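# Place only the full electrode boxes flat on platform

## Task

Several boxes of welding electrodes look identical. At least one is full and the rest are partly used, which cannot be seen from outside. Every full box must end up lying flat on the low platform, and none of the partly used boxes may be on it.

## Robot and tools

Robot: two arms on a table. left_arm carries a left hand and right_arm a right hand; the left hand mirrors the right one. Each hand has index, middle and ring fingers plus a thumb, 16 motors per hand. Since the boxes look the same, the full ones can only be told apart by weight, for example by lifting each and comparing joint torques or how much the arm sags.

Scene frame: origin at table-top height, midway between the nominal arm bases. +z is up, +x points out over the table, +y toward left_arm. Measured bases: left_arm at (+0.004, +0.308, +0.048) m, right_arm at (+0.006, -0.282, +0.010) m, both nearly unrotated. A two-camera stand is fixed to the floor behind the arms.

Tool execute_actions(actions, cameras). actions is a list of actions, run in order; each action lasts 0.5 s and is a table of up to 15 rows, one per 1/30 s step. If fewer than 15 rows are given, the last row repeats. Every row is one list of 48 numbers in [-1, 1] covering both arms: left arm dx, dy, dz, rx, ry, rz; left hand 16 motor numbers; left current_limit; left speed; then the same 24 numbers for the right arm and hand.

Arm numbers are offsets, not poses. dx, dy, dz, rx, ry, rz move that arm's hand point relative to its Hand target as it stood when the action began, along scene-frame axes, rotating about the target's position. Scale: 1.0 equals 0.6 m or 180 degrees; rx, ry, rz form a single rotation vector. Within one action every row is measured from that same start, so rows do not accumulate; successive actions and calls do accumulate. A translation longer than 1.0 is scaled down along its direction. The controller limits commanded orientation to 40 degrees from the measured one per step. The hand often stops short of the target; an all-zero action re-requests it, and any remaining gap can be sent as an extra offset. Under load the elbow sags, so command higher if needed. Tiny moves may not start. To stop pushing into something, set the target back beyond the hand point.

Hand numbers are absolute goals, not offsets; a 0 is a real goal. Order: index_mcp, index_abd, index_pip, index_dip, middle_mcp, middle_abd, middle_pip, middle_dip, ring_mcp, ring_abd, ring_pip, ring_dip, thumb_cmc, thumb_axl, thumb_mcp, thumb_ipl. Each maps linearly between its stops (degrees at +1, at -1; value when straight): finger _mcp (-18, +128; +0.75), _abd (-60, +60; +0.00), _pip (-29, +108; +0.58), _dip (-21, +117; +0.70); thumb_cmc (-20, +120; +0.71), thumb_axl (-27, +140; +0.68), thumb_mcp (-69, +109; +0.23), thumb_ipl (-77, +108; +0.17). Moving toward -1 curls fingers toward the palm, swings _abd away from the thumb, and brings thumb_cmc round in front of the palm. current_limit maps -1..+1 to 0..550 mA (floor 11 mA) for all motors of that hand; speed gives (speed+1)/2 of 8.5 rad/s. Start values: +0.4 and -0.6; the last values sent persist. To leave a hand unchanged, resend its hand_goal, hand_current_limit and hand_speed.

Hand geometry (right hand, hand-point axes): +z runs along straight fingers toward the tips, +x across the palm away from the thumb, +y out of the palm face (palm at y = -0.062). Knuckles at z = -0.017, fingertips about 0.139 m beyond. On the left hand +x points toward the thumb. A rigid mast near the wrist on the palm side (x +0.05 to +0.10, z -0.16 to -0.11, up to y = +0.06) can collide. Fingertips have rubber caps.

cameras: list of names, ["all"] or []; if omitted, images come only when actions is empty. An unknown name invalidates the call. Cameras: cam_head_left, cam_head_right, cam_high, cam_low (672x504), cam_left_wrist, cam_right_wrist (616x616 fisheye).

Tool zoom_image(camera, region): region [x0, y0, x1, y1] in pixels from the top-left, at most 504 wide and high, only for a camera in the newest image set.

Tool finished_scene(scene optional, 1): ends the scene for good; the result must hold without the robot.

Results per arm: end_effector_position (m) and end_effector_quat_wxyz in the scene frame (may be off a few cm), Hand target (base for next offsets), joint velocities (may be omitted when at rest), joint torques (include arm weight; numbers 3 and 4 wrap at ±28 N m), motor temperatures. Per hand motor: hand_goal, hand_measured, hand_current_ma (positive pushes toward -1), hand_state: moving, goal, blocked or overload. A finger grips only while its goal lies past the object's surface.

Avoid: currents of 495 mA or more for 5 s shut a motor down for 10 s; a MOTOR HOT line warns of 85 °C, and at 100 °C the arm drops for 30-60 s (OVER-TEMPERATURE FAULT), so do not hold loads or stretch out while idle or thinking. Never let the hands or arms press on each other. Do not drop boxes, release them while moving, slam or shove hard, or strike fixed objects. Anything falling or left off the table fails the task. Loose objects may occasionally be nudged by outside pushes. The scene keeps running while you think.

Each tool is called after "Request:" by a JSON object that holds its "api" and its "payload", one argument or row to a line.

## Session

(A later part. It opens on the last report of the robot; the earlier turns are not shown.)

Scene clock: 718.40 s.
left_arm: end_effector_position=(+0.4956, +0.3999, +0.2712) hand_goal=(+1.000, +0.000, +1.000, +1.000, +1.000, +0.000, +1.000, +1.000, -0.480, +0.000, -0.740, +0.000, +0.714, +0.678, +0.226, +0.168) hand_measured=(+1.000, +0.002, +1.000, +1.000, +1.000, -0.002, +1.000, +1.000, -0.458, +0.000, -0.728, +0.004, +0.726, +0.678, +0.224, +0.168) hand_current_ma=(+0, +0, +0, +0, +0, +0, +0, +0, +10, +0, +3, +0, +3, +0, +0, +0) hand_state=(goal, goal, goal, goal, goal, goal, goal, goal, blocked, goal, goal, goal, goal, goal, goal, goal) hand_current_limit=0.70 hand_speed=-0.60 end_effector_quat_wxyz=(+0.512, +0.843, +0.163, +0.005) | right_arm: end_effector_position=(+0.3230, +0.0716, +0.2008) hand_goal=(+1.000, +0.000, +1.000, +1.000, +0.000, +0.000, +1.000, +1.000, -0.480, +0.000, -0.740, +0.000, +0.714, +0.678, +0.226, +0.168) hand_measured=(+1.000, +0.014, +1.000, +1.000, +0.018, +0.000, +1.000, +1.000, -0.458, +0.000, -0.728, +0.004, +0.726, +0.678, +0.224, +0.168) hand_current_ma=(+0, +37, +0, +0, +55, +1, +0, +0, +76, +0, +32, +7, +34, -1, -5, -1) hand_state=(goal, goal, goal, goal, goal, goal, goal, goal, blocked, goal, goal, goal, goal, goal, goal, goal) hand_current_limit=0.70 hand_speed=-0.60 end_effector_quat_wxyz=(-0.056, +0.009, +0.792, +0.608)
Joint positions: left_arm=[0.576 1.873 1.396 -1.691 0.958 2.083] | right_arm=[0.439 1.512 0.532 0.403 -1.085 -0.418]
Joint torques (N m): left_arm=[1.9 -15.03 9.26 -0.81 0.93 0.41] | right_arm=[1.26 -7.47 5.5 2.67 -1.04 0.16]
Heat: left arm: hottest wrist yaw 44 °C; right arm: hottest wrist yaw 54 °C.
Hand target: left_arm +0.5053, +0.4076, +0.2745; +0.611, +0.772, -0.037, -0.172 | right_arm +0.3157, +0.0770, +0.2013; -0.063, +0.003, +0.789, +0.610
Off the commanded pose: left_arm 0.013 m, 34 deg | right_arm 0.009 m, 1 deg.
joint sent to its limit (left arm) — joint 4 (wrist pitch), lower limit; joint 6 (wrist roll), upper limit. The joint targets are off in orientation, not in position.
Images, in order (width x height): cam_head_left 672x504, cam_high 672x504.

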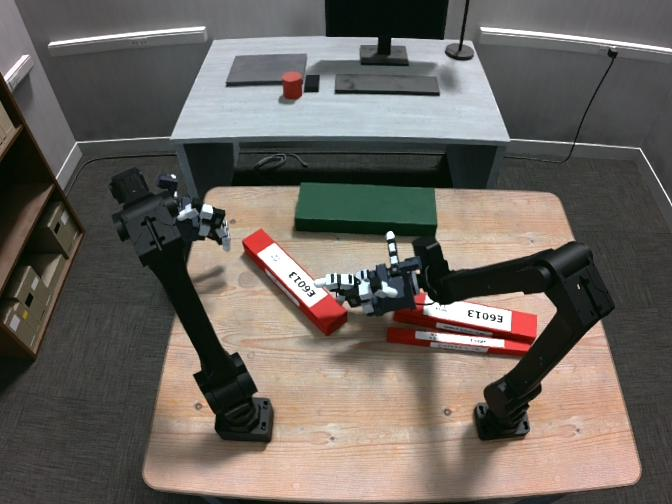

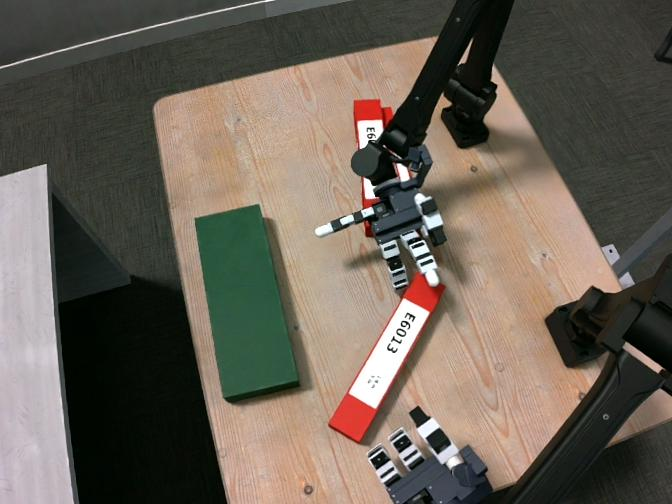

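Request:
{"api": "execute_actions", "payload": {
  "actions": [
    [[0.0,0.0,-0.06,0,0,0,1,0,1,1,1,0,1,1,-0.48,0,-0.74,0,0.714,0.678,0.226,0.168,0.7,-0.6,0,0,0.0,0,0,0,1,0,1,1,0,0,1,1,-0.48,0,-0.74,0,0.714,0.678,0.226,0.168,0.7,-0.6]],
    [[0.01,0.0,-0.055,0,0,0,1,0,1,1,1,0,1,1,-0.48,0,-0.74,0,0.714,0.678,0.226,0.168,0.7,-0.6,0,0,0,0,0,0,1,0,1,1,0,0,1,1,-0.48,0,-0.74,0,0.714,0.678,0.226,0.168,0.7,-0.6]],
    [[0.01,-0.06,0.0,0,0,0,1,0,1,1,1,0,1,1,-0.48,0,-0.74,0,0.714,0.678,0.226,0.168,0.7,-0.6,0,0,-0.0,0,0,0,1,0,1,1,0,0,1,1,-0.48,0,-0.74,0,0.714,0.678,0.226,0.168,0.7,-0.6]]
  ],
  "cameras": ["cam_high","cam_head_left"]
}}

Request:
{"api": "zoom_image", "payload": {
  "camera": "cam_high",
  "region": [230, 250, 480, 500]
}}

Request:
{"api": "zoom_image", "payload": {
  "camera": "cam_head_left",
  "region": [190, 190, 350, 350]
}}

Scene clock: 721.13 s.
left_arm: end_effector_position=(+0.5101, +0.3667, +0.2045) hand_goal=(+1.000, +0.000, +1.000, +1.000, +1.000, +0.000, +1.000, +1.000, -0.480, +0.000, -0.740, +0.000, +0.714, +0.678, +0.226, +0.168) hand_measured=(+1.000, +0.000, +1.000, +1.000, +1.000, -0.002, +1.000, +1.000, -0.458, +0.000, -0.728, +0.004, +0.726, +0.678, +0.224, +0.168) hand_current_ma=(+0, +0, +0, +0, +0, +0, +0, +0, +10, +0, +3, +0, +3, +0, +0, +0) hand_state=(goal, goal, goal, goal, goal, goal, goal, goal, blocked, goal, goal, goal, goal, goal, goal, goal) hand_current_limit=0.70 hand_speed=-0.60 end_effector_quat_wxyz=(+0.513, +0.842, +0.148, -0.077) | right_arm: end_effector_position=(+0.3221, +0.0724, +0.2009) hand_goal=(+1.000, +0.000, +1.000, +1.000, +0.000, +0.000, +1.000, +1.000, -0.480, +0.000, -0.740, +0.000, +0.714, +0.678, +0.226, +0.168) hand_measured=(+1.000, +0.010, +1.000, +1.000, +0.018, +0.000, +1.000, +1.000, -0.458, +0.000, -0.728, +0.004, +0.726, +0.678, +0.224, +0.168) hand_current_ma=(+0, +23, +0, +0, +55, +1, +0, +0, +76, +0, +32, +7, +34, -1, -5, -1) hand_state=(goal, goal, goal, goal, goal, goal, goal, goal, blocked, goal, goal, goal, goal, goal, goal, goal) hand_current_limit=0.70 hand_speed=-0.60 end_effector_quat_wxyz=(-0.057, +0.008, +0.792, +0.608)
Joint positions: left_arm=[0.495 2.022 1.424 -1.691 0.911 2.083] | right_arm=[0.442 1.512 0.532 0.404 -1.085 -0.417]
Joint torques (N m): left_arm=[1.85 -16.73 7.77 -1.06 0.84 0.43] | right_arm=[1.08 -7.47 5.53 2.65 -1.04 0.15]
Heat: left arm: hottest wrist yaw 44 °C; right arm: hottest wrist yaw 54 °C.
Hand target: left_arm +0.5173, +0.3717, +0.2056; +0.611, +0.772, -0.037, -0.172 | right_arm +0.3156, +0.0771, +0.2013; -0.064, +0.003, +0.789, +0.610
Off the commanded pose: left_arm 0.009 m, 28 deg | right_arm 0.008 m, 1 deg.
joint sent to its limit (left arm) — joint 4 (wrist pitch), lower limit; joint 6 (wrist roll), upper limit. The joint targets are off in orientation, not in position.
Images, in order (width x height): cam_head_left 672x504, cam_high 672x504.

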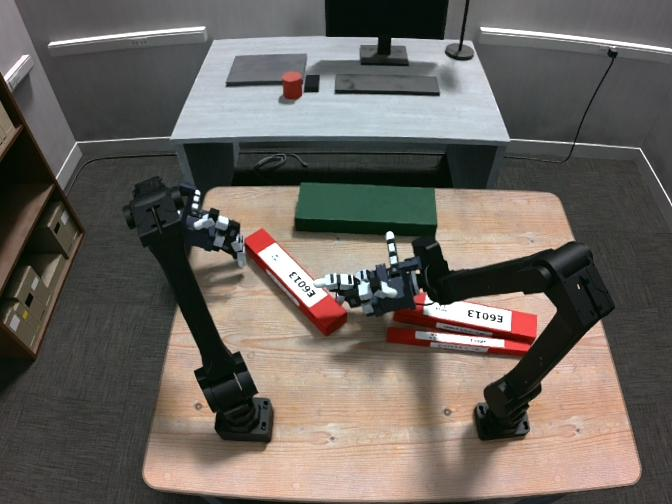

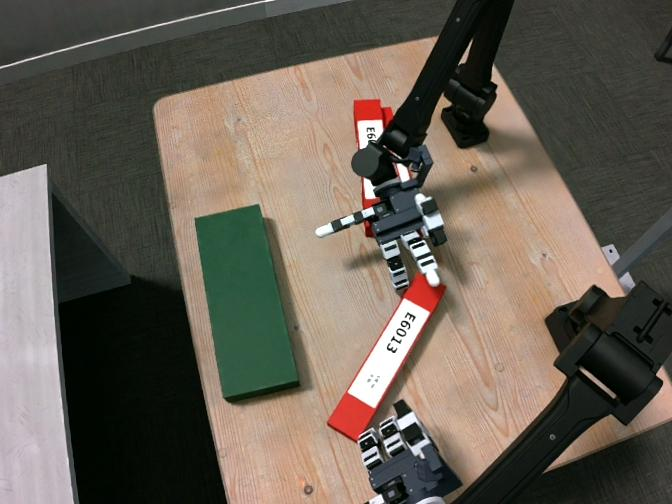

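Scaled by 2.016.

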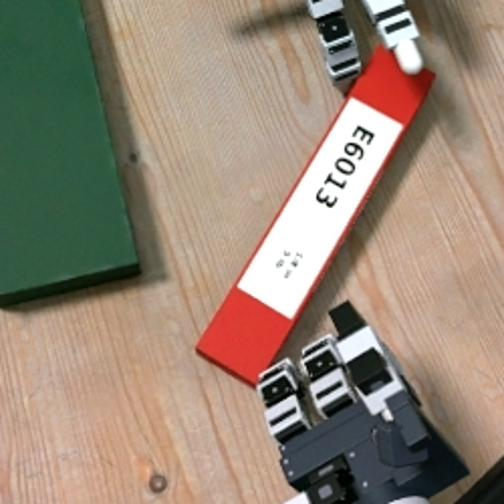

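Scaled by 3.150.

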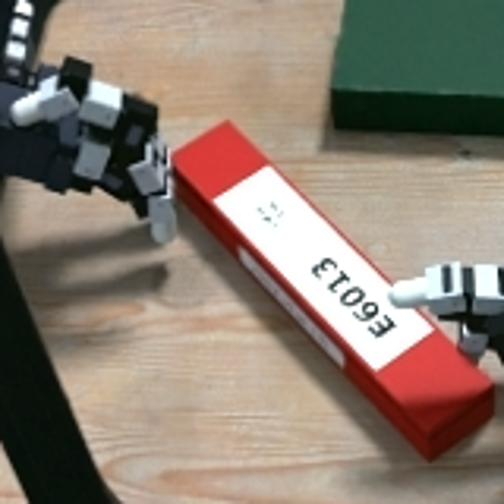

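Request:
{"api": "execute_actions", "payload": {
  "actions": [
    [[0.0,-0.05,-0.0,0,0,0,1,0,1,1,1,0,1,1,-0.48,0,-0.74,0,0.714,0.678,0.226,0.168,0.7,-0.6,-0.04,0.05,0.0,0,0,0,1,0,1,1,0,0,1,1,-0.48,0,-0.74,0,0.714,0.678,0.226,0.168,0.7,-0.6]],
    [[0.0,-0.06,-0.0,0,0,0,1,0,1,1,1,0,1,1,-0.48,0,-0.74,0,0.714,0.678,0.226,0.168,0.7,-0.6,-0.03,0.05,0.0,0,0,0,1,0,1,1,0,0,1,1,-0.48,0,-0.74,0,0.714,0.678,0.226,0.168,0.7,-0.6]]
  ],
  "cameras": ["cam_high","cam_head_left"]
}}

Request:
{"api": "zoom_image", "payload": {
  "camera": "cam_head_left",
  "region": [190, 190, 400, 370]
}}

Scene clock: 724.07 s.
left_arm: end_effector_position=(+0.5181, +0.3095, +0.2102) hand_goal=(+1.000, +0.000, +1.000, +1.000, +1.000, +0.000, +1.000, +1.000, -0.480, +0.000, -0.740, +0.000, +0.714, +0.678, +0.226, +0.168) hand_measured=(+1.000, +0.004, +1.000, +1.000, +1.000, -0.002, +1.000, +1.000, -0.458, +0.000, -0.728, +0.004, +0.726, +0.678, +0.224, +0.168) hand_current_ma=(+0, +0, +0, +0, +0, +0, +0, +0, +10, +0, +3, +0, +3, +0, +0, +0) hand_state=(goal, goal, goal, goal, goal, goal, goal, goal, blocked, goal, goal, goal, goal, goal, goal, goal) hand_current_limit=0.70 hand_speed=-0.60 end_effector_quat_wxyz=(+0.528, +0.836, +0.112, -0.095) | right_arm: end_effector_position=(+0.2756, +0.1329, +0.2044) hand_goal=(+1.000, +0.000, +1.000, +1.000, +0.000, +0.000, +1.000, +1.000, -0.480, +0.000, -0.740, +0.000, +0.714, +0.678, +0.226, +0.168) hand_measured=(+1.000, +0.002, +1.000, +1.000, +0.018, +0.000, +1.000, +1.000, -0.458, +0.000, -0.728, +0.004, +0.726, +0.678, +0.224, +0.168) hand_current_ma=(+0, +5, +0, +0, +55, +1, +0, +0, +76, +0, +32, +7, +34, -1, -5, -1) hand_state=(goal, goal, goal, goal, goal, goal, goal, goal, blocked, goal, goal, goal, goal, goal, goal, goal) hand_current_limit=0.70 hand_speed=-0.60 end_effector_quat_wxyz=(-0.058, +0.002, +0.791, +0.609)
Joint positions: left_arm=[0.383 2.022 1.415 -1.691 0.967 2.083] | right_arm=[0.662 1.521 0.507 0.598 -0.9 -0.234]
Joint torques (N m): left_arm=[1.26 -16.79 5.34 -1.02 0.85 0.42] | right_arm=[0.62 -6.48 6.02 2.96 -0.54 0.13]
Heat: left arm: hottest wrist yaw 44 °C; right arm: hottest wrist yaw 54 °C.
Hand target: left_arm +0.5172, +0.3056, +0.2055; +0.611, +0.772, -0.037, -0.172 | right_arm +0.2736, +0.1370, +0.2012; -0.064, +0.003, +0.789, +0.610
Off the commanded pose: left_arm 0.006 m, 23 deg | right_arm 0.006 m, 1 deg.
joint sent to its limit (left arm) — joint 4 (wrist pitch), lower limit; joint 6 (wrist roll), upper limit. The joint targets are off in orientation, not in position.
Images, in order (width x height): cam_head_left 672x504, cam_high 672x504.

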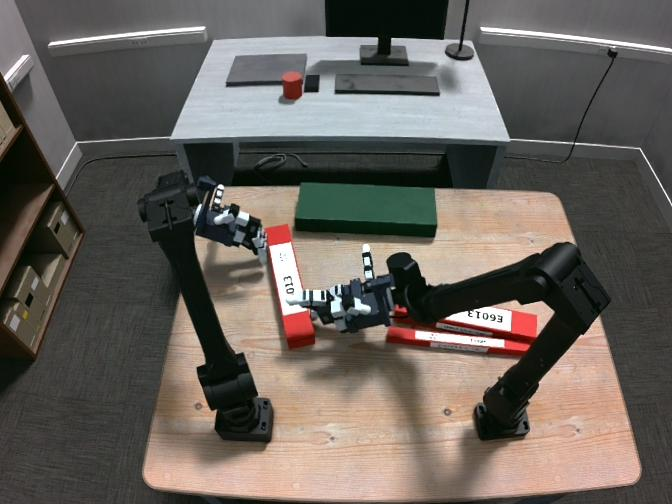

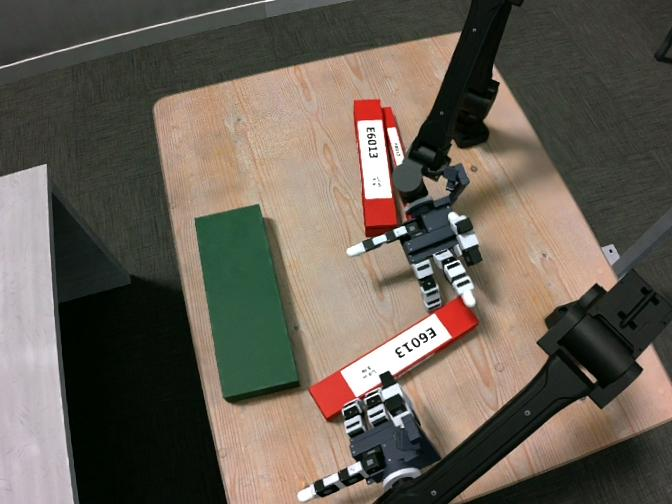

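Scaled by 2.400.

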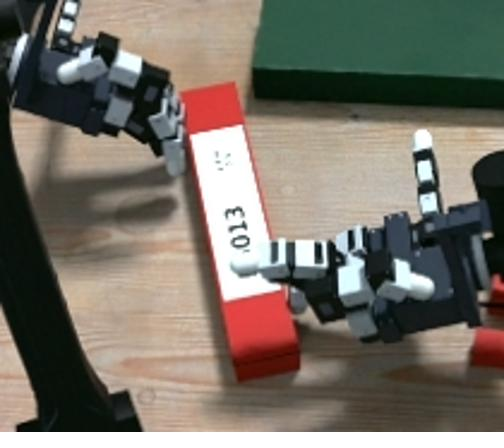

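Request:
{"api": "execute_actions", "payload": {
  "actions": [],
  "cameras": ["cam_head_left","cam_high"]
}}

Scene clock: 725.97 s.
left_arm: end_effector_position=(+0.5181, +0.3095, +0.2102) hand_goal=(+1.000, +0.000, +1.000, +1.000, +1.000, +0.000, +1.000, +1.000, -0.480, +0.000, -0.740, +0.000, +0.714, +0.678, +0.226, +0.168) hand_measured=(+1.000, +0.004, +1.000, +1.000, +1.000, -0.002, +1.000, +1.000, -0.458, +0.000, -0.728, +0.004, +0.726, +0.678, +0.224, +0.168) hand_current_ma=(+0, +0, +0, +0, +0, +0, +0, +0, +10, +0, +3, +0, +3, +0, +0, +0) hand_state=(goal, goal, goal, goal, goal, goal, goal, goal, blocked, goal, goal, goal, goal, goal, goal, goal) hand_current_limit=0.70 hand_speed=-0.60 end_effector_quat_wxyz=(+0.528, +0.836, +0.112, -0.095) | right_arm: end_effector_position=(+0.2757, +0.1329, +0.2044) hand_goal=(+1.000, +0.000, +1.000, +1.000, +0.000, +0.000, +1.000, +1.000, -0.480, +0.000, -0.740, +0.000, +0.714, +0.678, +0.226, +0.168) hand_measured=(+1.000, +0.002, +1.000, +1.000, +0.018, +0.000, +1.000, +1.000, -0.458, +0.000, -0.728, +0.004, +0.726, +0.678, +0.224, +0.168) hand_current_ma=(+0, +5, +0, +0, +55, +1, +0, +0, +76, +0, +32, +7, +34, -1, -5, -1) hand_state=(goal, goal, goal, goal, goal, goal, goal, goal, blocked, goal, goal, goal, goal, goal, goal, goal) hand_current_limit=0.70 hand_speed=-0.60 end_effector_quat_wxyz=(-0.058, +0.002, +0.791, +0.609)
Joint positions: left_arm=[0.383 2.022 1.415 -1.691 0.967 2.083] | right_arm=[0.662 1.521 0.507 0.598 -0.899 -0.234]
Joint velocities: within noise
Joint torques (N m): left_arm=[1.03 -16.91 5.34 -1.05 0.86 0.42] | right_arm=[0.56 -6.48 6.02 2.95 -0.53 0.14]
Motor temperatures (°C): left_arm=[31 34 31 28 44 29] | right_arm=[28 29 33 27 53 29]
Heat: left arm: hottest wrist yaw 44 °C; right arm: hottest wrist yaw 53 °C.
Hand target: left_arm +0.5172, +0.3056, +0.2055; +0.611, +0.772, -0.037, -0.172 | right_arm +0.2737, +0.1370, +0.2011; -0.064, +0.003, +0.790, +0.610
Off the commanded pose: left_arm 0.006 m, 23 deg | right_arm 0.006 m, 1 deg.
Images, in order (width x height): cam_head_left 672x504, cam_high 672x504.

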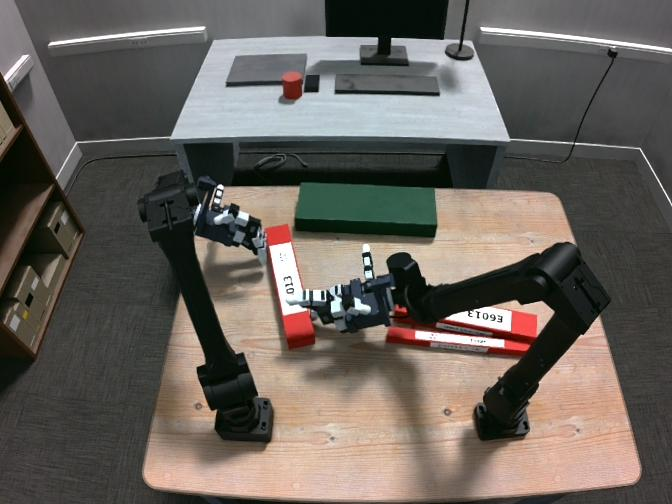

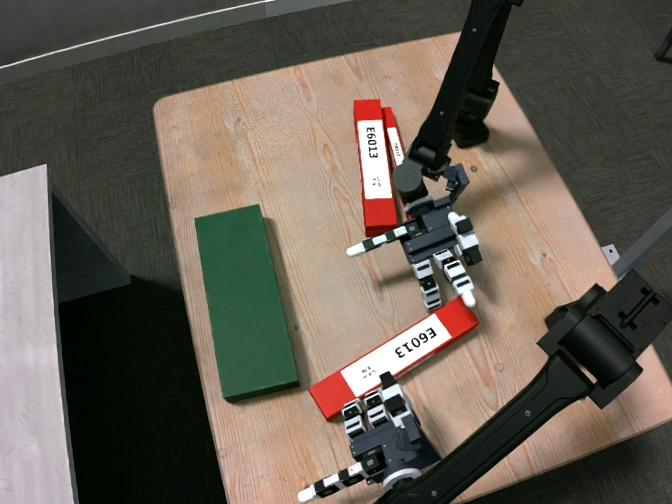

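Request:
{"api": "execute_actions", "payload": {
  "actions": [
    [[0,-0.05,0,0,0,0, 1,0,1,1,1,0,1,1,-0.48,0,-0.74,0,0.714,0.678,0.226,0.168,0.7,-0.6, 0,0,0,0,0,0, 1,0,1,1,0,0,1,1,-0.48,0,-0.74,0,0.714,0.678,0.226,0.168,0.7,-0.6]],
    [[0,-0.05,0,0,0,0, 1,0,1,1,1,0,1,1,-0.48,0,-0.74,0,0.714,0.678,0.226,0.168,0.7,-0.6, 0,0,0,0,0,0, 1,0,1,1,0,0,1,1,-0.48,0,-0.74,0,0.714,0.678,0.226,0.168,0.7,-0.6]]
  ],
  "cameras": ["cam_head_left"]
}}

Scene clock: 728.27 s.
left_arm: end_effector_position=(+0.5183, +0.2531, +0.2145) hand_goal=(+1.000, +0.000, +1.000, +1.000, +1.000, +0.000, +1.000, +1.000, -0.480, +0.000, -0.740, +0.000, +0.714, +0.678, +0.226, +0.168) hand_measured=(+1.000, +0.006, +1.000, +1.000, +1.000, +0.008, +1.000, +1.000, -0.458, +0.000, -0.728, +0.004, +0.726, +0.678, +0.224, +0.168) hand_current_ma=(+0, +0, +0, +0, +0, +1, +0, +0, +10, +0, +3, +0, +3, +0, +0, +0) hand_state=(goal, goal, goal, goal, goal, goal, goal, goal, blocked, goal, goal, goal, goal, goal, goal, goal) hand_current_limit=0.70 hand_speed=-0.60 end_effector_quat_wxyz=(+0.542, +0.829, +0.078, -0.116) | right_arm: end_effector_position=(+0.2759, +0.1331, +0.2045) hand_goal=(+1.000, +0.000, +1.000, +1.000, +0.000, +0.000, +1.000, +1.000, -0.480, +0.000, -0.740, +0.000, +0.714, +0.678, +0.226, +0.168) hand_measured=(+1.000, -0.004, +1.000, +1.000, +0.018, +0.000, +1.000, +1.000, -0.458, +0.000, -0.728, +0.004, +0.726, +0.678, +0.224, +0.168) hand_current_ma=(+0, -6, +0, +0, +55, +1, +0, +0, +76, +0, +32, +7, +34, -1, -5, -1) hand_state=(goal, goal, goal, goal, goal, goal, goal, goal, blocked, goal, goal, goal, goal, goal, goal, goal) hand_current_limit=0.70 hand_speed=-0.60 end_effector_quat_wxyz=(-0.059, +0.003, +0.791, +0.609)
Joint positions: left_arm=[0.274 2.022 1.4 -1.689 1.021 2.085] | right_arm=[0.662 1.522 0.507 0.601 -0.899 -0.23]
Joint torques (N m): left_arm=[0.26 -15.97 5.14 -1.06 1.08 0.41] | right_arm=[0.62 -6.48 6.01 2.92 -0.53 0.11]
Heat: left arm: hottest wrist yaw 44 °C; right arm: hottest wrist yaw 53 °C.
Hand target: left_arm +0.5173, +0.2457, +0.2055; +0.611, +0.772, -0.037, -0.172 | right_arm +0.2736, +0.1370, +0.2012; -0.064, +0.003, +0.790, +0.610
Off the commanded pose: left_arm 0.012 m, 18 deg | right_arm 0.006 m, 1 deg.
joint sent to its limit (left arm) — joint 4 (wrist pitch), lower limit; joint 6 (wrist roll), upper limit. The joint targets are off in orientation, not in position.
Images, in order (width x height): cam_head_left 672x504.

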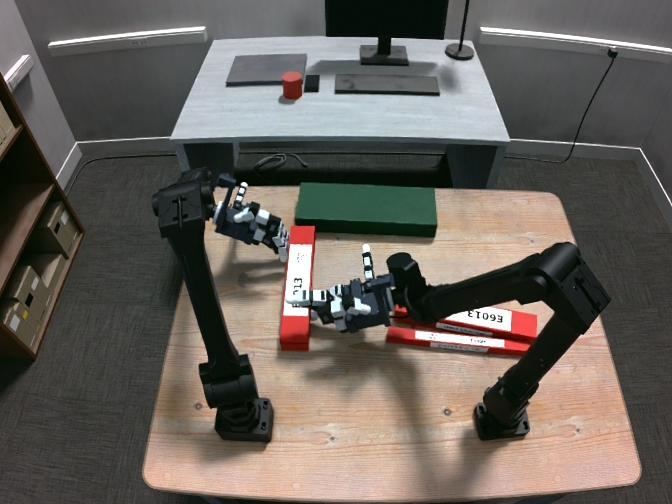

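Request:
{"api": "execute_actions", "payload": {
  "actions": [
    [[0,0.05,0,0,0,0, 1,0,1,1,1,0,1,1,-0.48,0,-0.74,0,0.714,0.678,0.226,0.168,0.7,-0.6, 0,-0.06,0,0,0,0, 1,0,1,1,0,0,1,1,-0.48,0,-0.74,0,0.714,0.678,0.226,0.168,0.7,-0.6]],
    [[-0.08,0,0,0,0,0, 1,0,1,1,1,0,1,1,-0.48,0,-0.74,0,0.714,0.678,0.226,0.168,0.7,-0.6, 0.08,-0.02,0,0,0,0, 1,0,1,1,1,0,1,1,-0.48,0,-0.74,0,0.714,0.678,0.226,0.168,0.7,-0.6]],
    [[-0.08,0,0,0,0,0, 1,0,1,1,1,0,1,1,-0.48,0,-0.74,0,0.714,0.678,0.226,0.168,0.7,-0.6, 0.1,-0.02,0.0,0,0,0, 1,0,1,1,1,0,1,1,-0.48,0,-0.74,0,0.714,0.678,0.226,0.168,0.7,-0.6]],
    [[0,-0.04,0,0,0,0, 1,0,1,1,1,0,1,1,-0.48,0,-0.74,0,0.714,0.678,0.226,0.168,0.7,-0.6, 0.1,-0.02,0,0,0,0, 1,0,1,1,1,0,1,1,-0.48,0,-0.74,0,0.714,0.678,0.226,0.168,0.7,-0.6]]
  ],
  "cameras": ["cam_head_left","cam_high"]
}}

Scene clock: 732.37 s.
left_arm: end_effector_position=(+0.4230, +0.2531, +0.1968) hand_goal=(+1.000, +0.000, +1.000, +1.000, +1.000, +0.000, +1.000, +1.000, -0.480, +0.000, -0.740, +0.000, +0.714, +0.678, +0.226, +0.168) hand_measured=(+1.000, +0.004, +1.000, +1.000, +1.000, +0.006, +1.000, +1.000, -0.458, +0.000, -0.728, +0.004, +0.726, +0.678, +0.224, +0.168) hand_current_ma=(+0, +0, +0, +0, +0, +0, +0, +0, +10, +0, +3, +0, +3, +0, +0, +0) hand_state=(goal, goal, goal, goal, goal, goal, goal, goal, blocked, goal, goal, goal, goal, goal, goal, goal) hand_current_limit=0.70 hand_speed=-0.60 end_effector_quat_wxyz=(+0.527, +0.828, +0.110, -0.155) | right_arm: end_effector_position=(+0.4312, +0.0604, +0.1980) hand_goal=(+1.000, +0.000, +1.000, +1.000, +1.000, +0.000, +1.000, +1.000, -0.480, +0.000, -0.740, +0.000, +0.714, +0.678, +0.226, +0.168) hand_measured=(+1.000, +0.000, +1.000, +1.000, +1.000, +0.000, +1.000, +1.000, -0.458, +0.000, -0.728, +0.004, +0.726, +0.678, +0.224, +0.168) hand_current_ma=(+0, +0, +0, +0, +0, +1, +0, +0, +76, +0, +32, +7, +34, -1, -5, -1) hand_state=(goal, goal, goal, goal, goal, goal, goal, goal, blocked, goal, goal, goal, goal, goal, goal, goal) hand_current_limit=0.70 hand_speed=-0.60 end_effector_quat_wxyz=(-0.068, +0.013, +0.788, +0.611)
Joint positions: left_arm=[0.337 1.871 1.094 -1.623 0.943 2.085] | right_arm=[0.298 1.706 0.827 0.108 -1.213 -0.61]
Joint torques (N m): left_arm=[1.44 -16.32 4.34 -0.83 0.77 0.41] | right_arm=[-0.21 -9.11 9.25 0.99 -1.19 -0.16]
Heat: left arm: hottest wrist yaw 43 °C; right arm: hottest wrist yaw 53 °C.
Hand target: left_arm +0.4213, +0.2516, +0.2056; +0.611, +0.772, -0.037, -0.172 | right_arm +0.4416, +0.0650, +0.2012; -0.064, +0.003, +0.789, +0.610
Off the commanded pose: left_arm 0.009 m, 21 deg | right_arm 0.012 m, 1 deg.
joint sent to its limit (left arm) — joint 6 (wrist roll), upper limit. The joint targets are off in orientation, not in position.
Images, in order (width x height): cam_head_left 672x504, cam_high 672x504.

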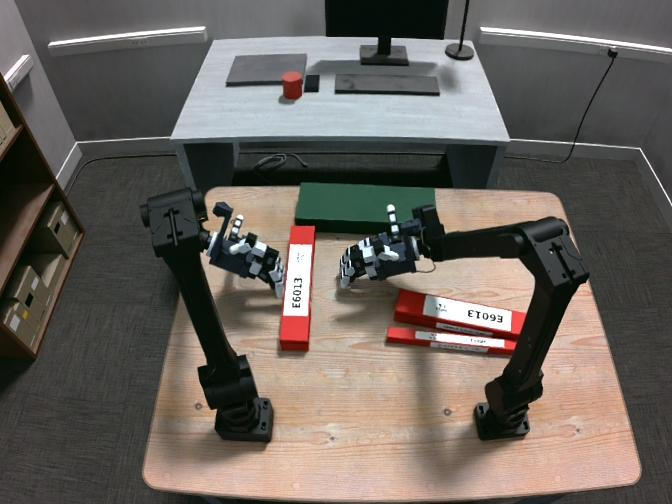

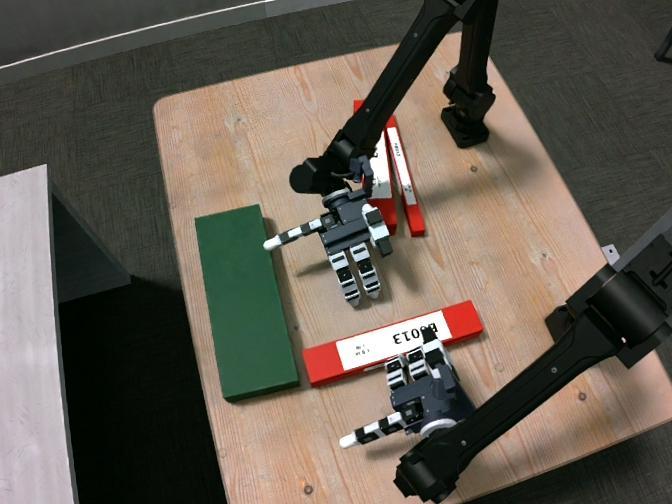

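Request:
{"api": "execute_actions", "payload": {
  "actions": [
    [[0,-0.05,0,0,0,0, 1,0,1,1,1,0,1,1,-0.48,0,-0.74,0,0.714,0.678,0.226,0.168,0.7,-0.6, 0.05,-0.05,0,0,0,0, 1,0,1,1,1,0,1,1,-0.48,0,-0.74,0,0.714,0.678,0.226,0.168,0.7,-0.6]],
    [[0,-0.05,0,0,0,0, 1,0,1,1,1,0,1,1,-0.48,0,-0.74,0,0.714,0.678,0.226,0.168,0.7,-0.6, 0.05,-0.05,0,0,0,0, 1,0,1,1,1,0,1,1,-0.48,0,-0.74,0,0.714,0.678,0.226,0.168,0.7,-0.6]]
  ],
  "cameras": ["cam_head_left"]
}}

Request:
{"api": "execute_actions", "payload": {
  "actions": [
    [[0,-0.05,0,0,0,0, 1,0,1,1,1,0,1,1,-0.48,0,-0.74,0,0.714,0.678,0.226,0.168,0.7,-0.6, 0.02,0,0,0,0,0, 1,0,1,1,1,0,1,1,-0.48,0,-0.74,0,0.714,0.678,0.226,0.168,0.7,-0.6]]
  ],
  "cameras": ["cam_head_left","cam_high"]
}}

Scene clock: 734.90 s.
left_arm: end_effector_position=(+0.4227, +0.1970, +0.2003) hand_goal=(+1.000, +0.000, +1.000, +1.000, +1.000, +0.000, +1.000, +1.000, -0.480, +0.000, -0.740, +0.000, +0.714, +0.678, +0.226, +0.168) hand_measured=(+1.000, -0.002, +1.000, +1.000, +1.000, -0.002, +1.000, +1.000, -0.458, +0.000, -0.728, +0.004, +0.726, +0.678, +0.224, +0.168) hand_current_ma=(+0, +0, +0, +0, +0, +0, +0, +0, +10, +0, +3, +0, +3, +0, +0, +0) hand_state=(goal, goal, goal, goal, goal, goal, goal, goal, blocked, goal, goal, goal, goal, goal, goal, goal) hand_current_limit=0.70 hand_speed=-0.60 end_effector_quat_wxyz=(+0.551, +0.819, +0.065, -0.143) | right_arm: end_effector_position=(+0.4902, +0.0030, +0.1990) hand_goal=(+1.000, +0.000, +1.000, +1.000, +1.000, +0.000, +1.000, +1.000, -0.480, +0.000, -0.740, +0.000, +0.714, +0.678, +0.226, +0.168) hand_measured=(+1.000, +0.000, +1.000, +1.000, +1.000, +0.000, +1.000, +1.000, -0.458, +0.000, -0.728, +0.004, +0.726, +0.678, +0.224, +0.168) hand_current_ma=(+0, +0, +0, +0, +0, +1, +0, +0, +76, +0, +32, +7, +34, -1, -5, -1) hand_state=(goal, goal, goal, goal, goal, goal, goal, goal, blocked, goal, goal, goal, goal, goal, goal, goal) hand_current_limit=0.70 hand_speed=-0.60 end_effector_quat_wxyz=(-0.066, +0.016, +0.787, +0.613)
Joint positions: left_arm=[0.202 1.87 1.066 -1.544 1.055 2.084] | right_arm=[0.143 1.794 1.022 -0.361 -1.304 -0.993]
Joint torques (N m): left_arm=[0.5 -15.09 4.33 -0.73 1.37 0.42] | right_arm=[-0.32 -10.23 9.57 0.53 -1.48 -0.16]
Heat: left arm: hottest wrist yaw 43 °C; right arm: hottest wrist yaw 52 °C.
Hand target: left_arm +0.4214, +0.1917, +0.2055; +0.611, +0.772, -0.037, -0.171 | right_arm +0.5017, +0.0050, +0.2013; -0.064, +0.003, +0.789, +0.610
Off the commanded pose: left_arm 0.008 m, 15 deg | right_arm 0.012 m, 2 deg.
joint sent to its limit (left arm) — joint 6 (wrist roll), upper limit. The joint targets are off in orientation, not in position.
Images, in order (width x height): cam_head_left 672x504.

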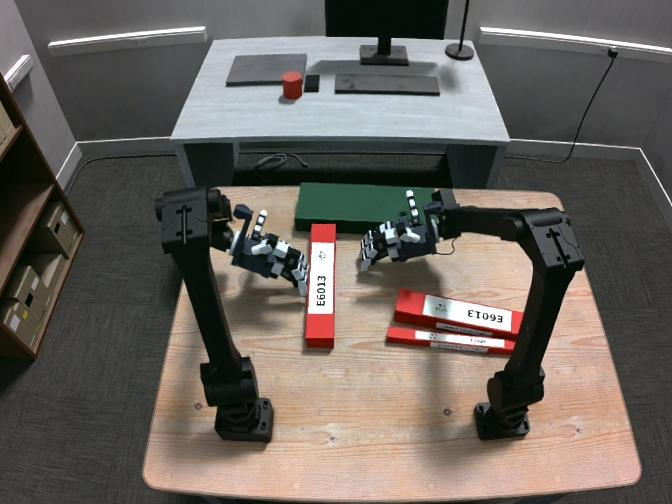

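Scene clock: 735.93 s.
left_arm: end_effector_position=(+0.4214, +0.1672, +0.2055) hand_goal=(+1.000, +0.000, +1.000, +1.000, +1.000, +0.000, +1.000, +1.000, -0.480, +0.000, -0.740, +0.000, +0.714, +0.678, +0.226, +0.168) hand_measured=(+1.000, +0.000, +1.000, +1.000, +1.000, -0.002, +1.000, +1.000, -0.458, +0.000, -0.728, +0.004, +0.726, +0.678, +0.224, +0.168) hand_current_ma=(+0, +0, +0, +0, +0, +0, +0, +0, +10, +0, +3, +0, +3, +0, +0, +0) hand_state=(goal, goal, goal, goal, goal, goal, goal, goal, blocked, goal, goal, goal, goal, goal, goal, goal) hand_current_limit=0.70 hand_speed=-0.60 end_effector_quat_wxyz=(+0.565, +0.812, +0.041, -0.140) | right_arm: end_effector_position=(+0.5003, +0.0063, +0.1994) hand_goal=(+1.000, +0.000, +1.000, +1.000, +1.000, +0.000, +1.000, +1.000, -0.480, +0.000, -0.740, +0.000, +0.714, +0.678, +0.226, +0.168) hand_measured=(+1.000, +0.000, +1.000, +1.000, +1.000, +0.000, +1.000, +1.000, -0.458, +0.000, -0.728, +0.004, +0.726, +0.678, +0.224, +0.168) hand_current_ma=(+0, +0, +0, +0, +0, +1, +0, +0, +76, +0, +32, +7, +34, -1, -5, -1) hand_state=(goal, goal, goal, goal, goal, goal, goal, goal, blocked, goal, goal, goal, goal, goal, goal, goal) hand_current_limit=0.70 hand_speed=-0.60 end_effector_quat_wxyz=(-0.071, +0.009, +0.789, +0.610)
Joint positions: left_arm=[0.128 1.87 1.061 -1.513 1.115 2.082] | right_arm=[0.143 1.825 1.083 -0.465 -1.304 -1.068]
Joint torques (N m): left_arm=[0.38 -13.8 4.72 -0.7 1.43 0.45] | right_arm=[-0.85 -10.64 9.7 0.44 -1.5 -0.18]
Heat: left arm: hottest wrist yaw 43 °C; right arm: hottest wrist yaw 52 °C.
Hand target: left_arm +0.4213, +0.1616, +0.2056; +0.611, +0.772, -0.037, -0.172 | right_arm +0.5136, +0.0050, +0.2013; -0.064, +0.003, +0.789, +0.611
Off the commanded pose: left_arm 0.005 m, 12 deg | right_arm 0.014 m, 1 deg.
joint sent to its limit (left arm) — joint 6 (wrist roll), upper limit. The joint targets are off in orientation, not in position.
Images, in order (width x height): cam_head_left 672x504, cam_high 672x504.

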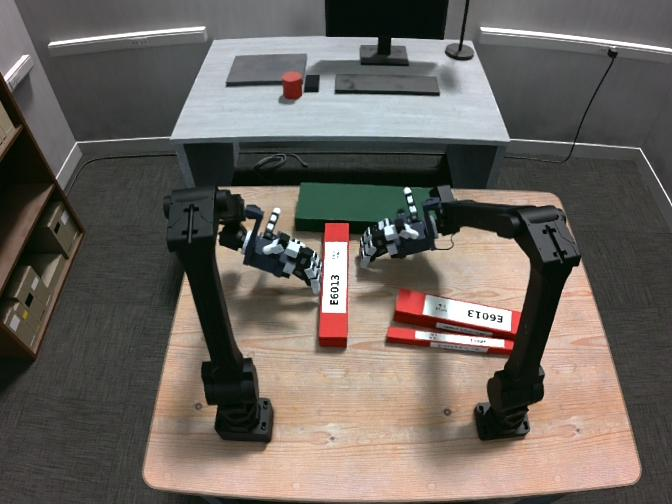

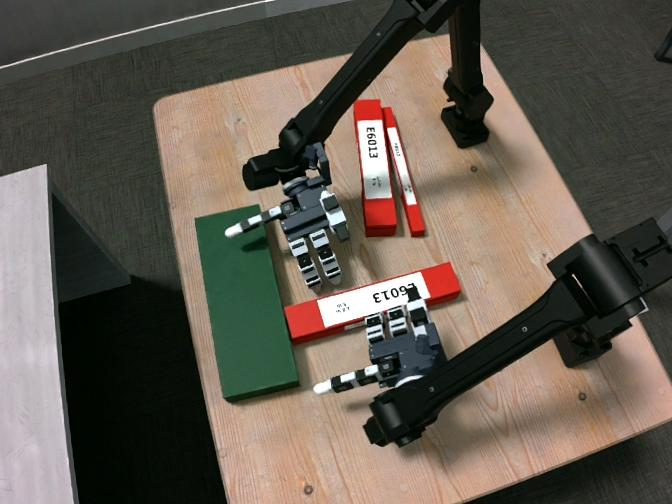

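Request:
{"api": "zoom_image", "payload": {
  "camera": "cam_high",
  "region": [200, 200, 480, 400]
}}

Request:
{"api": "zoom_image", "payload": {
  "camera": "cam_head_left",
  "region": [270, 170, 440, 310]
}}

Scaled by 1.800.

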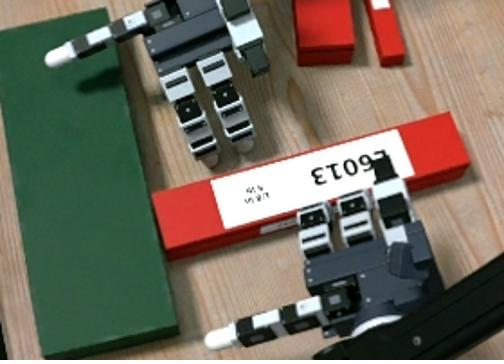

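Scaled by 2.965.

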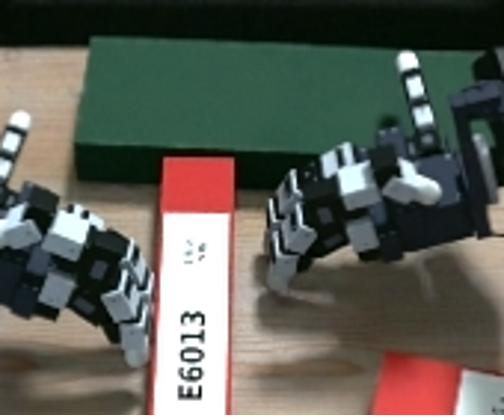

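Request:
{"api": "execute_actions", "payload": {
  "actions": [
    [[0.02,0.06,0,0,0,0, 1,0,1,1,1,0,1,1,-0.48,0,-0.74,0,0.714,0.678,0.226,0.168,0.7,-0.6, 0.02,0.0,0,0,0,0, 1,0,1,1,1,0,1,1,-0.48,0,-0.74,0,0.714,0.678,0.226,0.168,0.7,-0.6]],
    [[0.1,0,0,0,0,0, 1,0,1,1,1,0,1,1,-0.48,0,-0.74,0,0.714,0.678,0.226,0.168,0.7,-0.6, 0.02,0.02,0,0,0,0, 1,0,1,1,1,0,1,1,-0.48,0,-0.74,0,0.714,0.678,0.226,0.168,0.7,-0.6]],
    [[0.1,0,0.0,0,0,0, 1,0,1,1,1,0,1,1,-0.48,0,-0.74,0,0.714,0.678,0.226,0.168,0.7,-0.6, 0.01,0.02,0,0,0,0, 1,0,1,1,1,0,1,1,-0.48,0,-0.74,0,0.714,0.678,0.226,0.168,0.7,-0.6]],
    [[0,-0.03,0,0,0,0, 1,0,1,1,1,0,1,1,-0.48,0,-0.74,0,0.714,0.678,0.226,0.168,0.7,-0.6, 0,0.01,0,0,0,0, 1,0,1,1,1,0,1,1,-0.48,0,-0.74,0,0.714,0.678,0.226,0.168,0.7,-0.6]]
  ],
  "cameras": ["cam_head_left","cam_high"]
}}

Scene clock: 740.33 s.
left_arm: end_effector_position=(+0.5437, +0.1788, +0.2071) hand_goal=(+1.000, +0.000, +1.000, +1.000, +1.000, +0.000, +1.000, +1.000, -0.480, +0.000, -0.740, +0.000, +0.714, +0.678, +0.226, +0.168) hand_measured=(+1.000, +0.000, +1.000, +1.000, +1.000, -0.002, +1.000, +1.000, -0.458, +0.000, -0.728, +0.004, +0.726, +0.678, +0.224, +0.168) hand_current_ma=(+0, +0, +0, +0, +0, +0, +0, +0, +10, +0, +3, +0, +3, +0, +0, +0) hand_state=(goal, goal, goal, goal, goal, goal, goal, goal, blocked, goal, goal, goal, goal, goal, goal, goal) hand_current_limit=0.70 hand_speed=-0.60 end_effector_quat_wxyz=(+0.571, +0.809, +0.037, -0.133) | right_arm: end_effector_position=(+0.5338, +0.0262, +0.2009) hand_goal=(+1.000, +0.000, +1.000, +1.000, +1.000, +0.000, +1.000, +1.000, -0.480, +0.000, -0.740, +0.000, +0.714, +0.678, +0.226, +0.168) hand_measured=(+1.000, +0.000, +1.000, +1.000, +1.000, +0.000, +1.000, +1.000, -0.458, +0.000, -0.728, +0.004, +0.726, +0.678, +0.224, +0.168) hand_current_ma=(+0, +0, +0, +0, +0, +1, +0, +0, +76, +0, +32, +7, +34, -1, -5, -1) hand_state=(goal, goal, goal, goal, goal, goal, goal, goal, blocked, goal, goal, goal, goal, goal, goal, goal) hand_current_limit=0.70 hand_speed=-0.60 end_effector_quat_wxyz=(-0.067, +0.009, +0.790, +0.609)
Joint positions: left_arm=[0.12 2.111 1.481 -1.679 1.135 2.083] | right_arm=[0.167 1.886 1.177 -0.399 -1.29 -0.971]
Joint torques (N m): left_arm=[1.61 -16.91 8.34 -1.46 0.9 0.44] | right_arm=[0.62 -11.52 9.61 1.73 -1.29 0.14]
Heat: left arm: hottest wrist yaw 43 °C; right arm: hottest wrist yaw 52 °C.
Hand target: left_arm +0.5533, +0.1796, +0.2056; +0.611, +0.772, -0.037, -0.171 | right_arm +0.5436, +0.0351, +0.2011; -0.064, +0.003, +0.790, +0.610
Off the commanded pose: left_arm 0.010 m, 11 deg | right_arm 0.013 m, 1 deg.
joint sent to its limit (left arm) — joint 4 (wrist pitch), lower limit; joint 6 (wrist roll), upper limit. The joint targets are off in orientation, not in position.
Images, in order (width x height): cam_head_left 672x504, cam_high 672x504.

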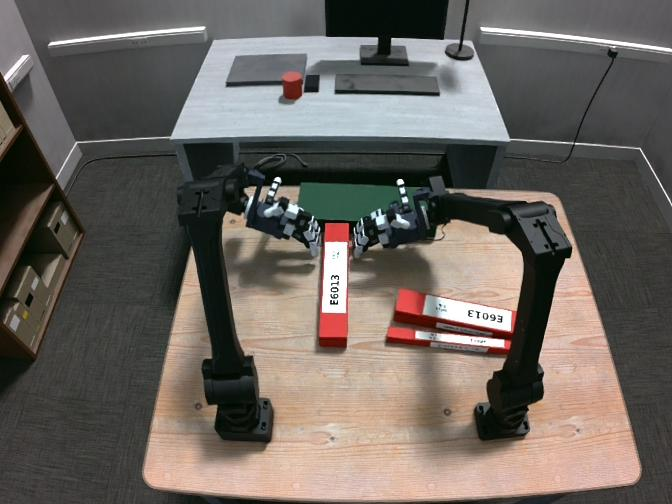

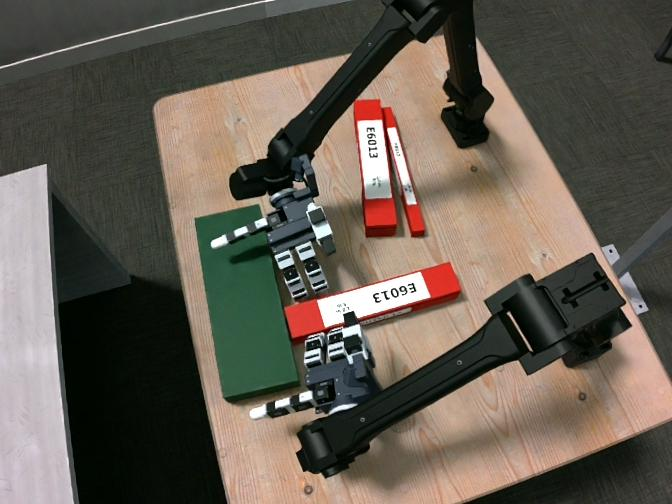

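Request:
{"api": "execute_actions", "payload": {
  "actions": [
    [[0,-0.025,0,0,0,0, 1,0,1,1,1,0,1,1,-0.48,0,-0.74,0,0.714,0.678,0.226,0.168,0.7,-0.6, 0.0,0.01,0,0,0,0, 1,0,1,1,1,0,1,1,-0.48,0,-0.74,0,0.714,0.678,0.226,0.168,0.7,-0.6]],
    [[0,-0.015,0,0,0,0, 1,0,1,1,1,0,1,1,-0.48,0,-0.74,0,0.714,0.678,0.226,0.168,0.7,-0.6, 0,0.01,0,0,0,0, 1,0,1,1,1,0,1,1,-0.48,0,-0.74,0,0.714,0.678,0.226,0.168,0.7,-0.6]]
  ],
  "cameras": ["cam_high"]
}}

Request:
{"api": "zoom_image", "payload": {
  "camera": "cam_high",
  "region": [240, 230, 400, 390]
}}

Scene clock: 742.20 s.
left_arm: end_effector_position=(+0.5461, +0.1685, +0.2077) hand_goal=(+1.000, +0.000, +1.000, +1.000, +1.000, +0.000, +1.000, +1.000, -0.480, +0.000, -0.740, +0.000, +0.714, +0.678, +0.226, +0.168) hand_measured=(+1.000, -0.006, +1.000, +1.000, +1.000, -0.002, +1.000, +1.000, -0.458, +0.000, -0.728, +0.004, +0.726, +0.678, +0.224, +0.168) hand_current_ma=(+0, -1, +0, +0, +0, +0, +0, +0, +10, +0, +3, +0, +3, +0, +0, +0) hand_state=(goal, goal, goal, goal, goal, goal, goal, goal, blocked, goal, goal, goal, goal, goal, goal, goal) hand_current_limit=0.70 hand_speed=-0.60 end_effector_quat_wxyz=(+0.577, +0.805, +0.033, -0.135) | right_arm: end_effector_position=(+0.5377, +0.0349, +0.2020) hand_goal=(+1.000, +0.000, +1.000, +1.000, +1.000, +0.000, +1.000, +1.000, -0.480, +0.000, -0.740, +0.000, +0.714, +0.678, +0.226, +0.168) hand_measured=(+1.000, -0.008, +1.000, +1.000, +1.000, +0.000, +1.000, +1.000, -0.458, +0.000, -0.728, +0.004, +0.726, +0.678, +0.224, +0.168) hand_current_ma=(+0, -18, +0, +0, +0, +1, +0, +0, +76, +0, +32, +7, +34, -1, -5, -1) hand_state=(goal, goal, goal, goal, goal, goal, goal, goal, blocked, goal, goal, goal, goal, goal, goal, goal) hand_current_limit=0.70 hand_speed=-0.60 end_effector_quat_wxyz=(-0.066, +0.014, +0.790, +0.609)
Joint positions: left_arm=[0.1 2.12 1.491 -1.681 1.155 2.083] | right_arm=[0.182 1.888 1.177 -0.335 -1.278 -0.9]
Joint torques (N m): left_arm=[-0.67 -16.79 8.25 -1.33 1.22 0.44] | right_arm=[1.08 -11.63 9.29 2 -1.28 0.1]
Heat: left arm: hottest wrist yaw 43 °C; right arm: hottest wrist yaw 52 °C.
Hand target: left_arm +0.5533, +0.1556, +0.2055; +0.611, +0.772, -0.037, -0.172 | right_arm +0.5436, +0.0470, +0.2011; -0.064, +0.003, +0.790, +0.610
Off the commanded pose: left_arm 0.015 m, 11 deg | right_arm 0.013 m, 1 deg.
joint sent to its limit (left arm) — joint 4 (wrist pitch), lower limit; joint 6 (wrist roll), upper limit. The joint targets are off in orientation, not in position.
Images, in order (width x height): cam_high 672x504.

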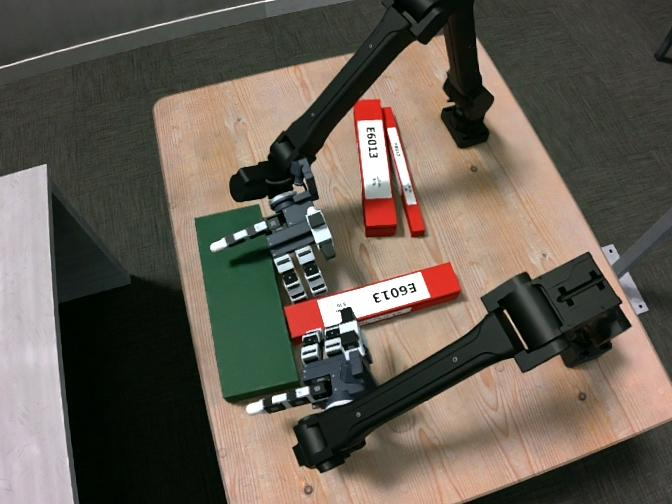

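Scaled by 3.150.

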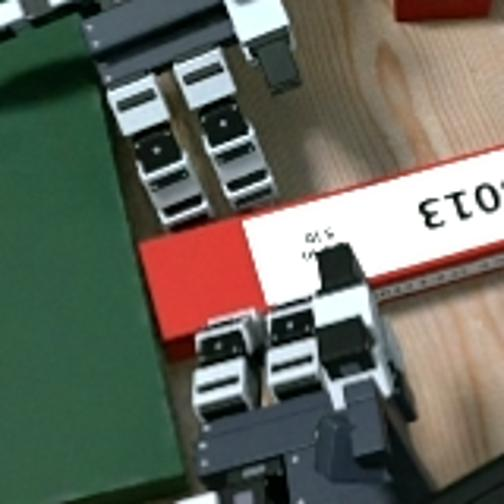

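Request:
{"api": "execute_actions", "payload": {
  "actions": [
    [[0,-0.02,0,0,0,0, 1,0,1,1,1,0,1,1,-0.48,0,-0.74,0,0.714,0.678,0.226,0.168,0.7,-0.6, 0.0,0.02,0,0,0,0, 1,0,1,1,1,0,1,1,-0.48,0,-0.74,0,0.714,0.678,0.226,0.168,0.7,-0.6]],
    [[0,-0.02,0,0,0,0, 1,0,1,1,1,0,1,1,-0.48,0,-0.74,0,0.714,0.678,0.226,0.168,0.7,-0.6, 0,0.02,0,0,0,0, 1,0,1,1,1,0,1,1,-0.48,0,-0.74,0,0.714,0.678,0.226,0.168,0.7,-0.6]]
  ],
  "cameras": []
}}

Scene clock: 744.03 s.
left_arm: end_effector_position=(+0.5484, +0.1676, +0.2073) hand_goal=(+1.000, +0.000, +1.000, +1.000, +1.000, +0.000, +1.000, +1.000, -0.480, +0.000, -0.740, +0.000, +0.714, +0.678, +0.226, +0.168) hand_measured=(+1.002, -0.032, +1.000, +1.000, +1.000, -0.002, +1.000, +1.000, -0.458, +0.000, -0.728, +0.004, +0.726, +0.678, +0.224, +0.168) hand_current_ma=(+0, -13, +0, +0, +0, +0, +0, +0, +10, +0, +3, +0, +3, +0, +0, +0) hand_state=(goal, blocked, goal, goal, goal, goal, goal, goal, blocked, goal, goal, goal, goal, goal, goal, goal) hand_current_limit=0.70 hand_speed=-0.60 end_effector_quat_wxyz=(+0.579, +0.803, +0.035, -0.135) | right_arm: end_effector_position=(+0.5513, +0.0391, +0.2013) hand_goal=(+1.000, +0.000, +1.000, +1.000, +1.000, +0.000, +1.000, +1.000, -0.480, +0.000, -0.740, +0.000, +0.714, +0.678, +0.226, +0.168) hand_measured=(+1.002, -0.074, +1.000, +1.000, +1.000, +0.000, +1.000, +1.000, -0.458, +0.000, -0.728, +0.004, +0.726, +0.678, +0.224, +0.168) hand_current_ma=(+2, -243, +1, +0, +0, +1, +0, +0, +76, +0, +32, +7, +34, -1, -5, -1) hand_state=(goal, blocked, goal, goal, goal, goal, goal, goal, blocked, goal, goal, goal, goal, goal, goal, goal) hand_current_limit=0.70 hand_speed=-0.60 end_effector_quat_wxyz=(-0.070, +0.042, +0.792, +0.605)
Joint positions: left_arm=[0.097 2.125 1.496 -1.682 1.162 2.081] | right_arm=[0.189 1.89 1.177 -0.249 -1.252 -0.769]
Joint torques (N m): left_arm=[-4.42 -16.85 8.17 -1.2 2 0.46] | right_arm=[3.72 -11.46 9.02 3.15 -1.35 -0.19]
Heat: left arm: hottest wrist yaw 43 °C; right arm: hottest wrist yaw 52 °C.
Hand target: left_arm +0.5532, +0.1316, +0.2056; +0.611, +0.772, -0.037, -0.172 | right_arm +0.5437, +0.0709, +0.2010; -0.064, +0.003, +0.790, +0.610
Off the commanded pose: left_arm 0.036 m, 11 deg | right_arm 0.033 m, 5 deg.
joint sent to its limit (left arm) — joint 6 (wrist roll), upper limit. The joint targets are off in orientation, not in position.
No camera images: "cameras" was empty.

Request:
{"api": "execute_actions", "payload": {
  "actions": [
    [[-0.005,-0.01,0,0,0,0, 1,0,1,1,1,0,1,1,-0.48,0,-0.74,0,0.714,0.678,0.226,0.168,0.7,-0.6, -0.03,0.01,0,0,0,0, 1,0,1,1,1,0,1,1,-0.48,0,-0.74,0,0.714,0.678,0.226,0.168,0.7,-0.6]],
    [[-0.005,-0.02,0,0,0,0, 1,0,1,1,1,0,1,1,-0.48,0,-0.74,0,0.714,0.678,0.226,0.168,0.7,-0.6, -0.02,0.02,0,0,0,0, 1,0,1,1,1,0,1,1,-0.48,0,-0.74,0,0.714,0.678,0.226,0.168,0.7,-0.6]]
  ],
  "cameras": ["cam_high"]
}}

Request:
{"api": "zoom_image", "payload": {
  "camera": "cam_high",
  "region": [240, 230, 400, 390]
}}

Scene clock: 746.23 s.
left_arm: end_effector_position=(+0.5494, +0.1668, +0.2074) hand_goal=(+1.000, +0.000, +1.000, +1.000, +1.000, +0.000, +1.000, +1.000, -0.480, +0.000, -0.740, +0.000, +0.714, +0.678, +0.226, +0.168) hand_measured=(+1.002, -0.032, +1.002, +1.000, +1.000, -0.002, +1.000, +1.000, -0.458, +0.000, -0.728, +0.004, +0.726, +0.678, +0.224, +0.168) hand_current_ma=(+0, -13, +0, +0, +0, +0, +0, +0, +10, +0, +3, +0, +3, +0, +0, +0) hand_state=(goal, blocked, goal, goal, goal, goal, goal, goal, blocked, goal, goal, goal, goal, goal, goal, goal) hand_current_limit=0.70 hand_speed=-0.60 end_effector_quat_wxyz=(+0.580, +0.802, +0.039, -0.137) | right_arm: end_effector_position=(+0.5421, +0.0397, +0.1983) hand_goal=(+1.000, +0.000, +1.000, +1.000, +1.000, +0.000, +1.000, +1.000, -0.480, +0.000, -0.740, +0.000, +0.714, +0.678, +0.226, +0.168) hand_measured=(+1.000, -0.056, +1.000, +1.000, +1.002, +0.004, +1.000, +1.000, -0.458, +0.000, -0.728, +0.004, +0.726, +0.678, +0.224, +0.168) hand_current_ma=(+1, -175, +1, +0, +2, +10, +1, +1, +76, +0, +32, +7, +34, -1, -5, -1) hand_state=(goal, blocked, goal, goal, goal, goal, goal, goal, blocked, goal, goal, goal, goal, goal, goal, goal) hand_current_limit=0.70 hand_speed=-0.60 end_effector_quat_wxyz=(-0.045, +0.046, +0.792, +0.607)
Joint positions: left_arm=[0.096 2.126 1.496 -1.682 1.166 2.073] | right_arm=[0.199 1.865 1.104 -0.081 -1.215 -0.678]
Joint torques (N m): left_arm=[-7 -17.08 6.83 -0.65 2.64 0.54] | right_arm=[6.53 -12.75 6.89 2.77 -1.58 0.04]
Heat: left arm: hottest wrist yaw 44 °C; right arm: hottest wrist yaw 52 °C.
Hand target: left_arm +0.5472, +0.1136, +0.2054; +0.611, +0.772, -0.037, -0.172 | right_arm +0.5137, +0.0889, +0.2011; -0.064, +0.003, +0.790, +0.610
Off the commanded pose: left_arm 0.053 m, 11 deg | right_arm 0.057 m, 5 deg.
joint sent to its limit (left arm) — joint 6 (wrist roll), upper limit. The joint targets are off in position and orientation.
Images, in order (width x height): cam_high 672x504.

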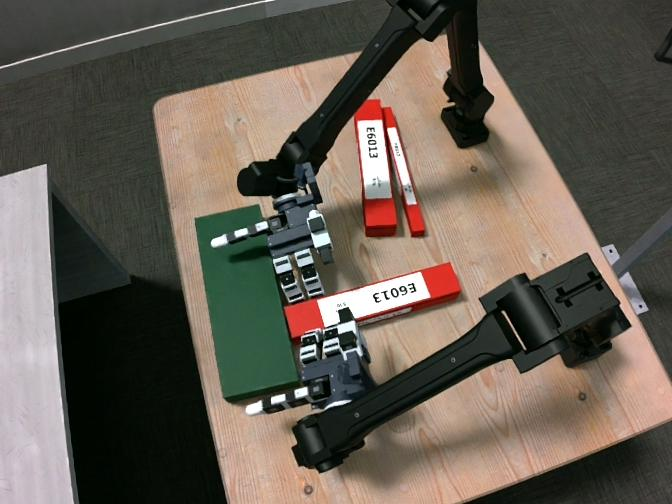

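Scaled by 3.150.

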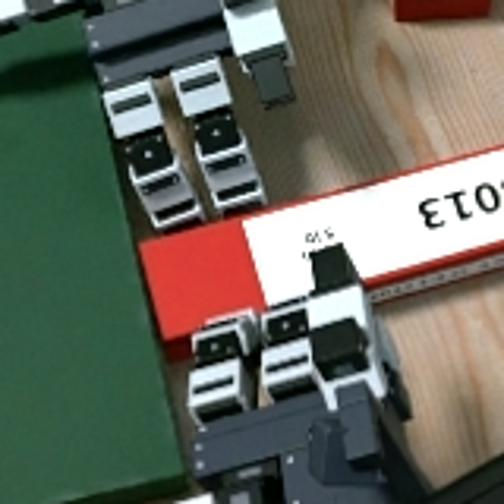

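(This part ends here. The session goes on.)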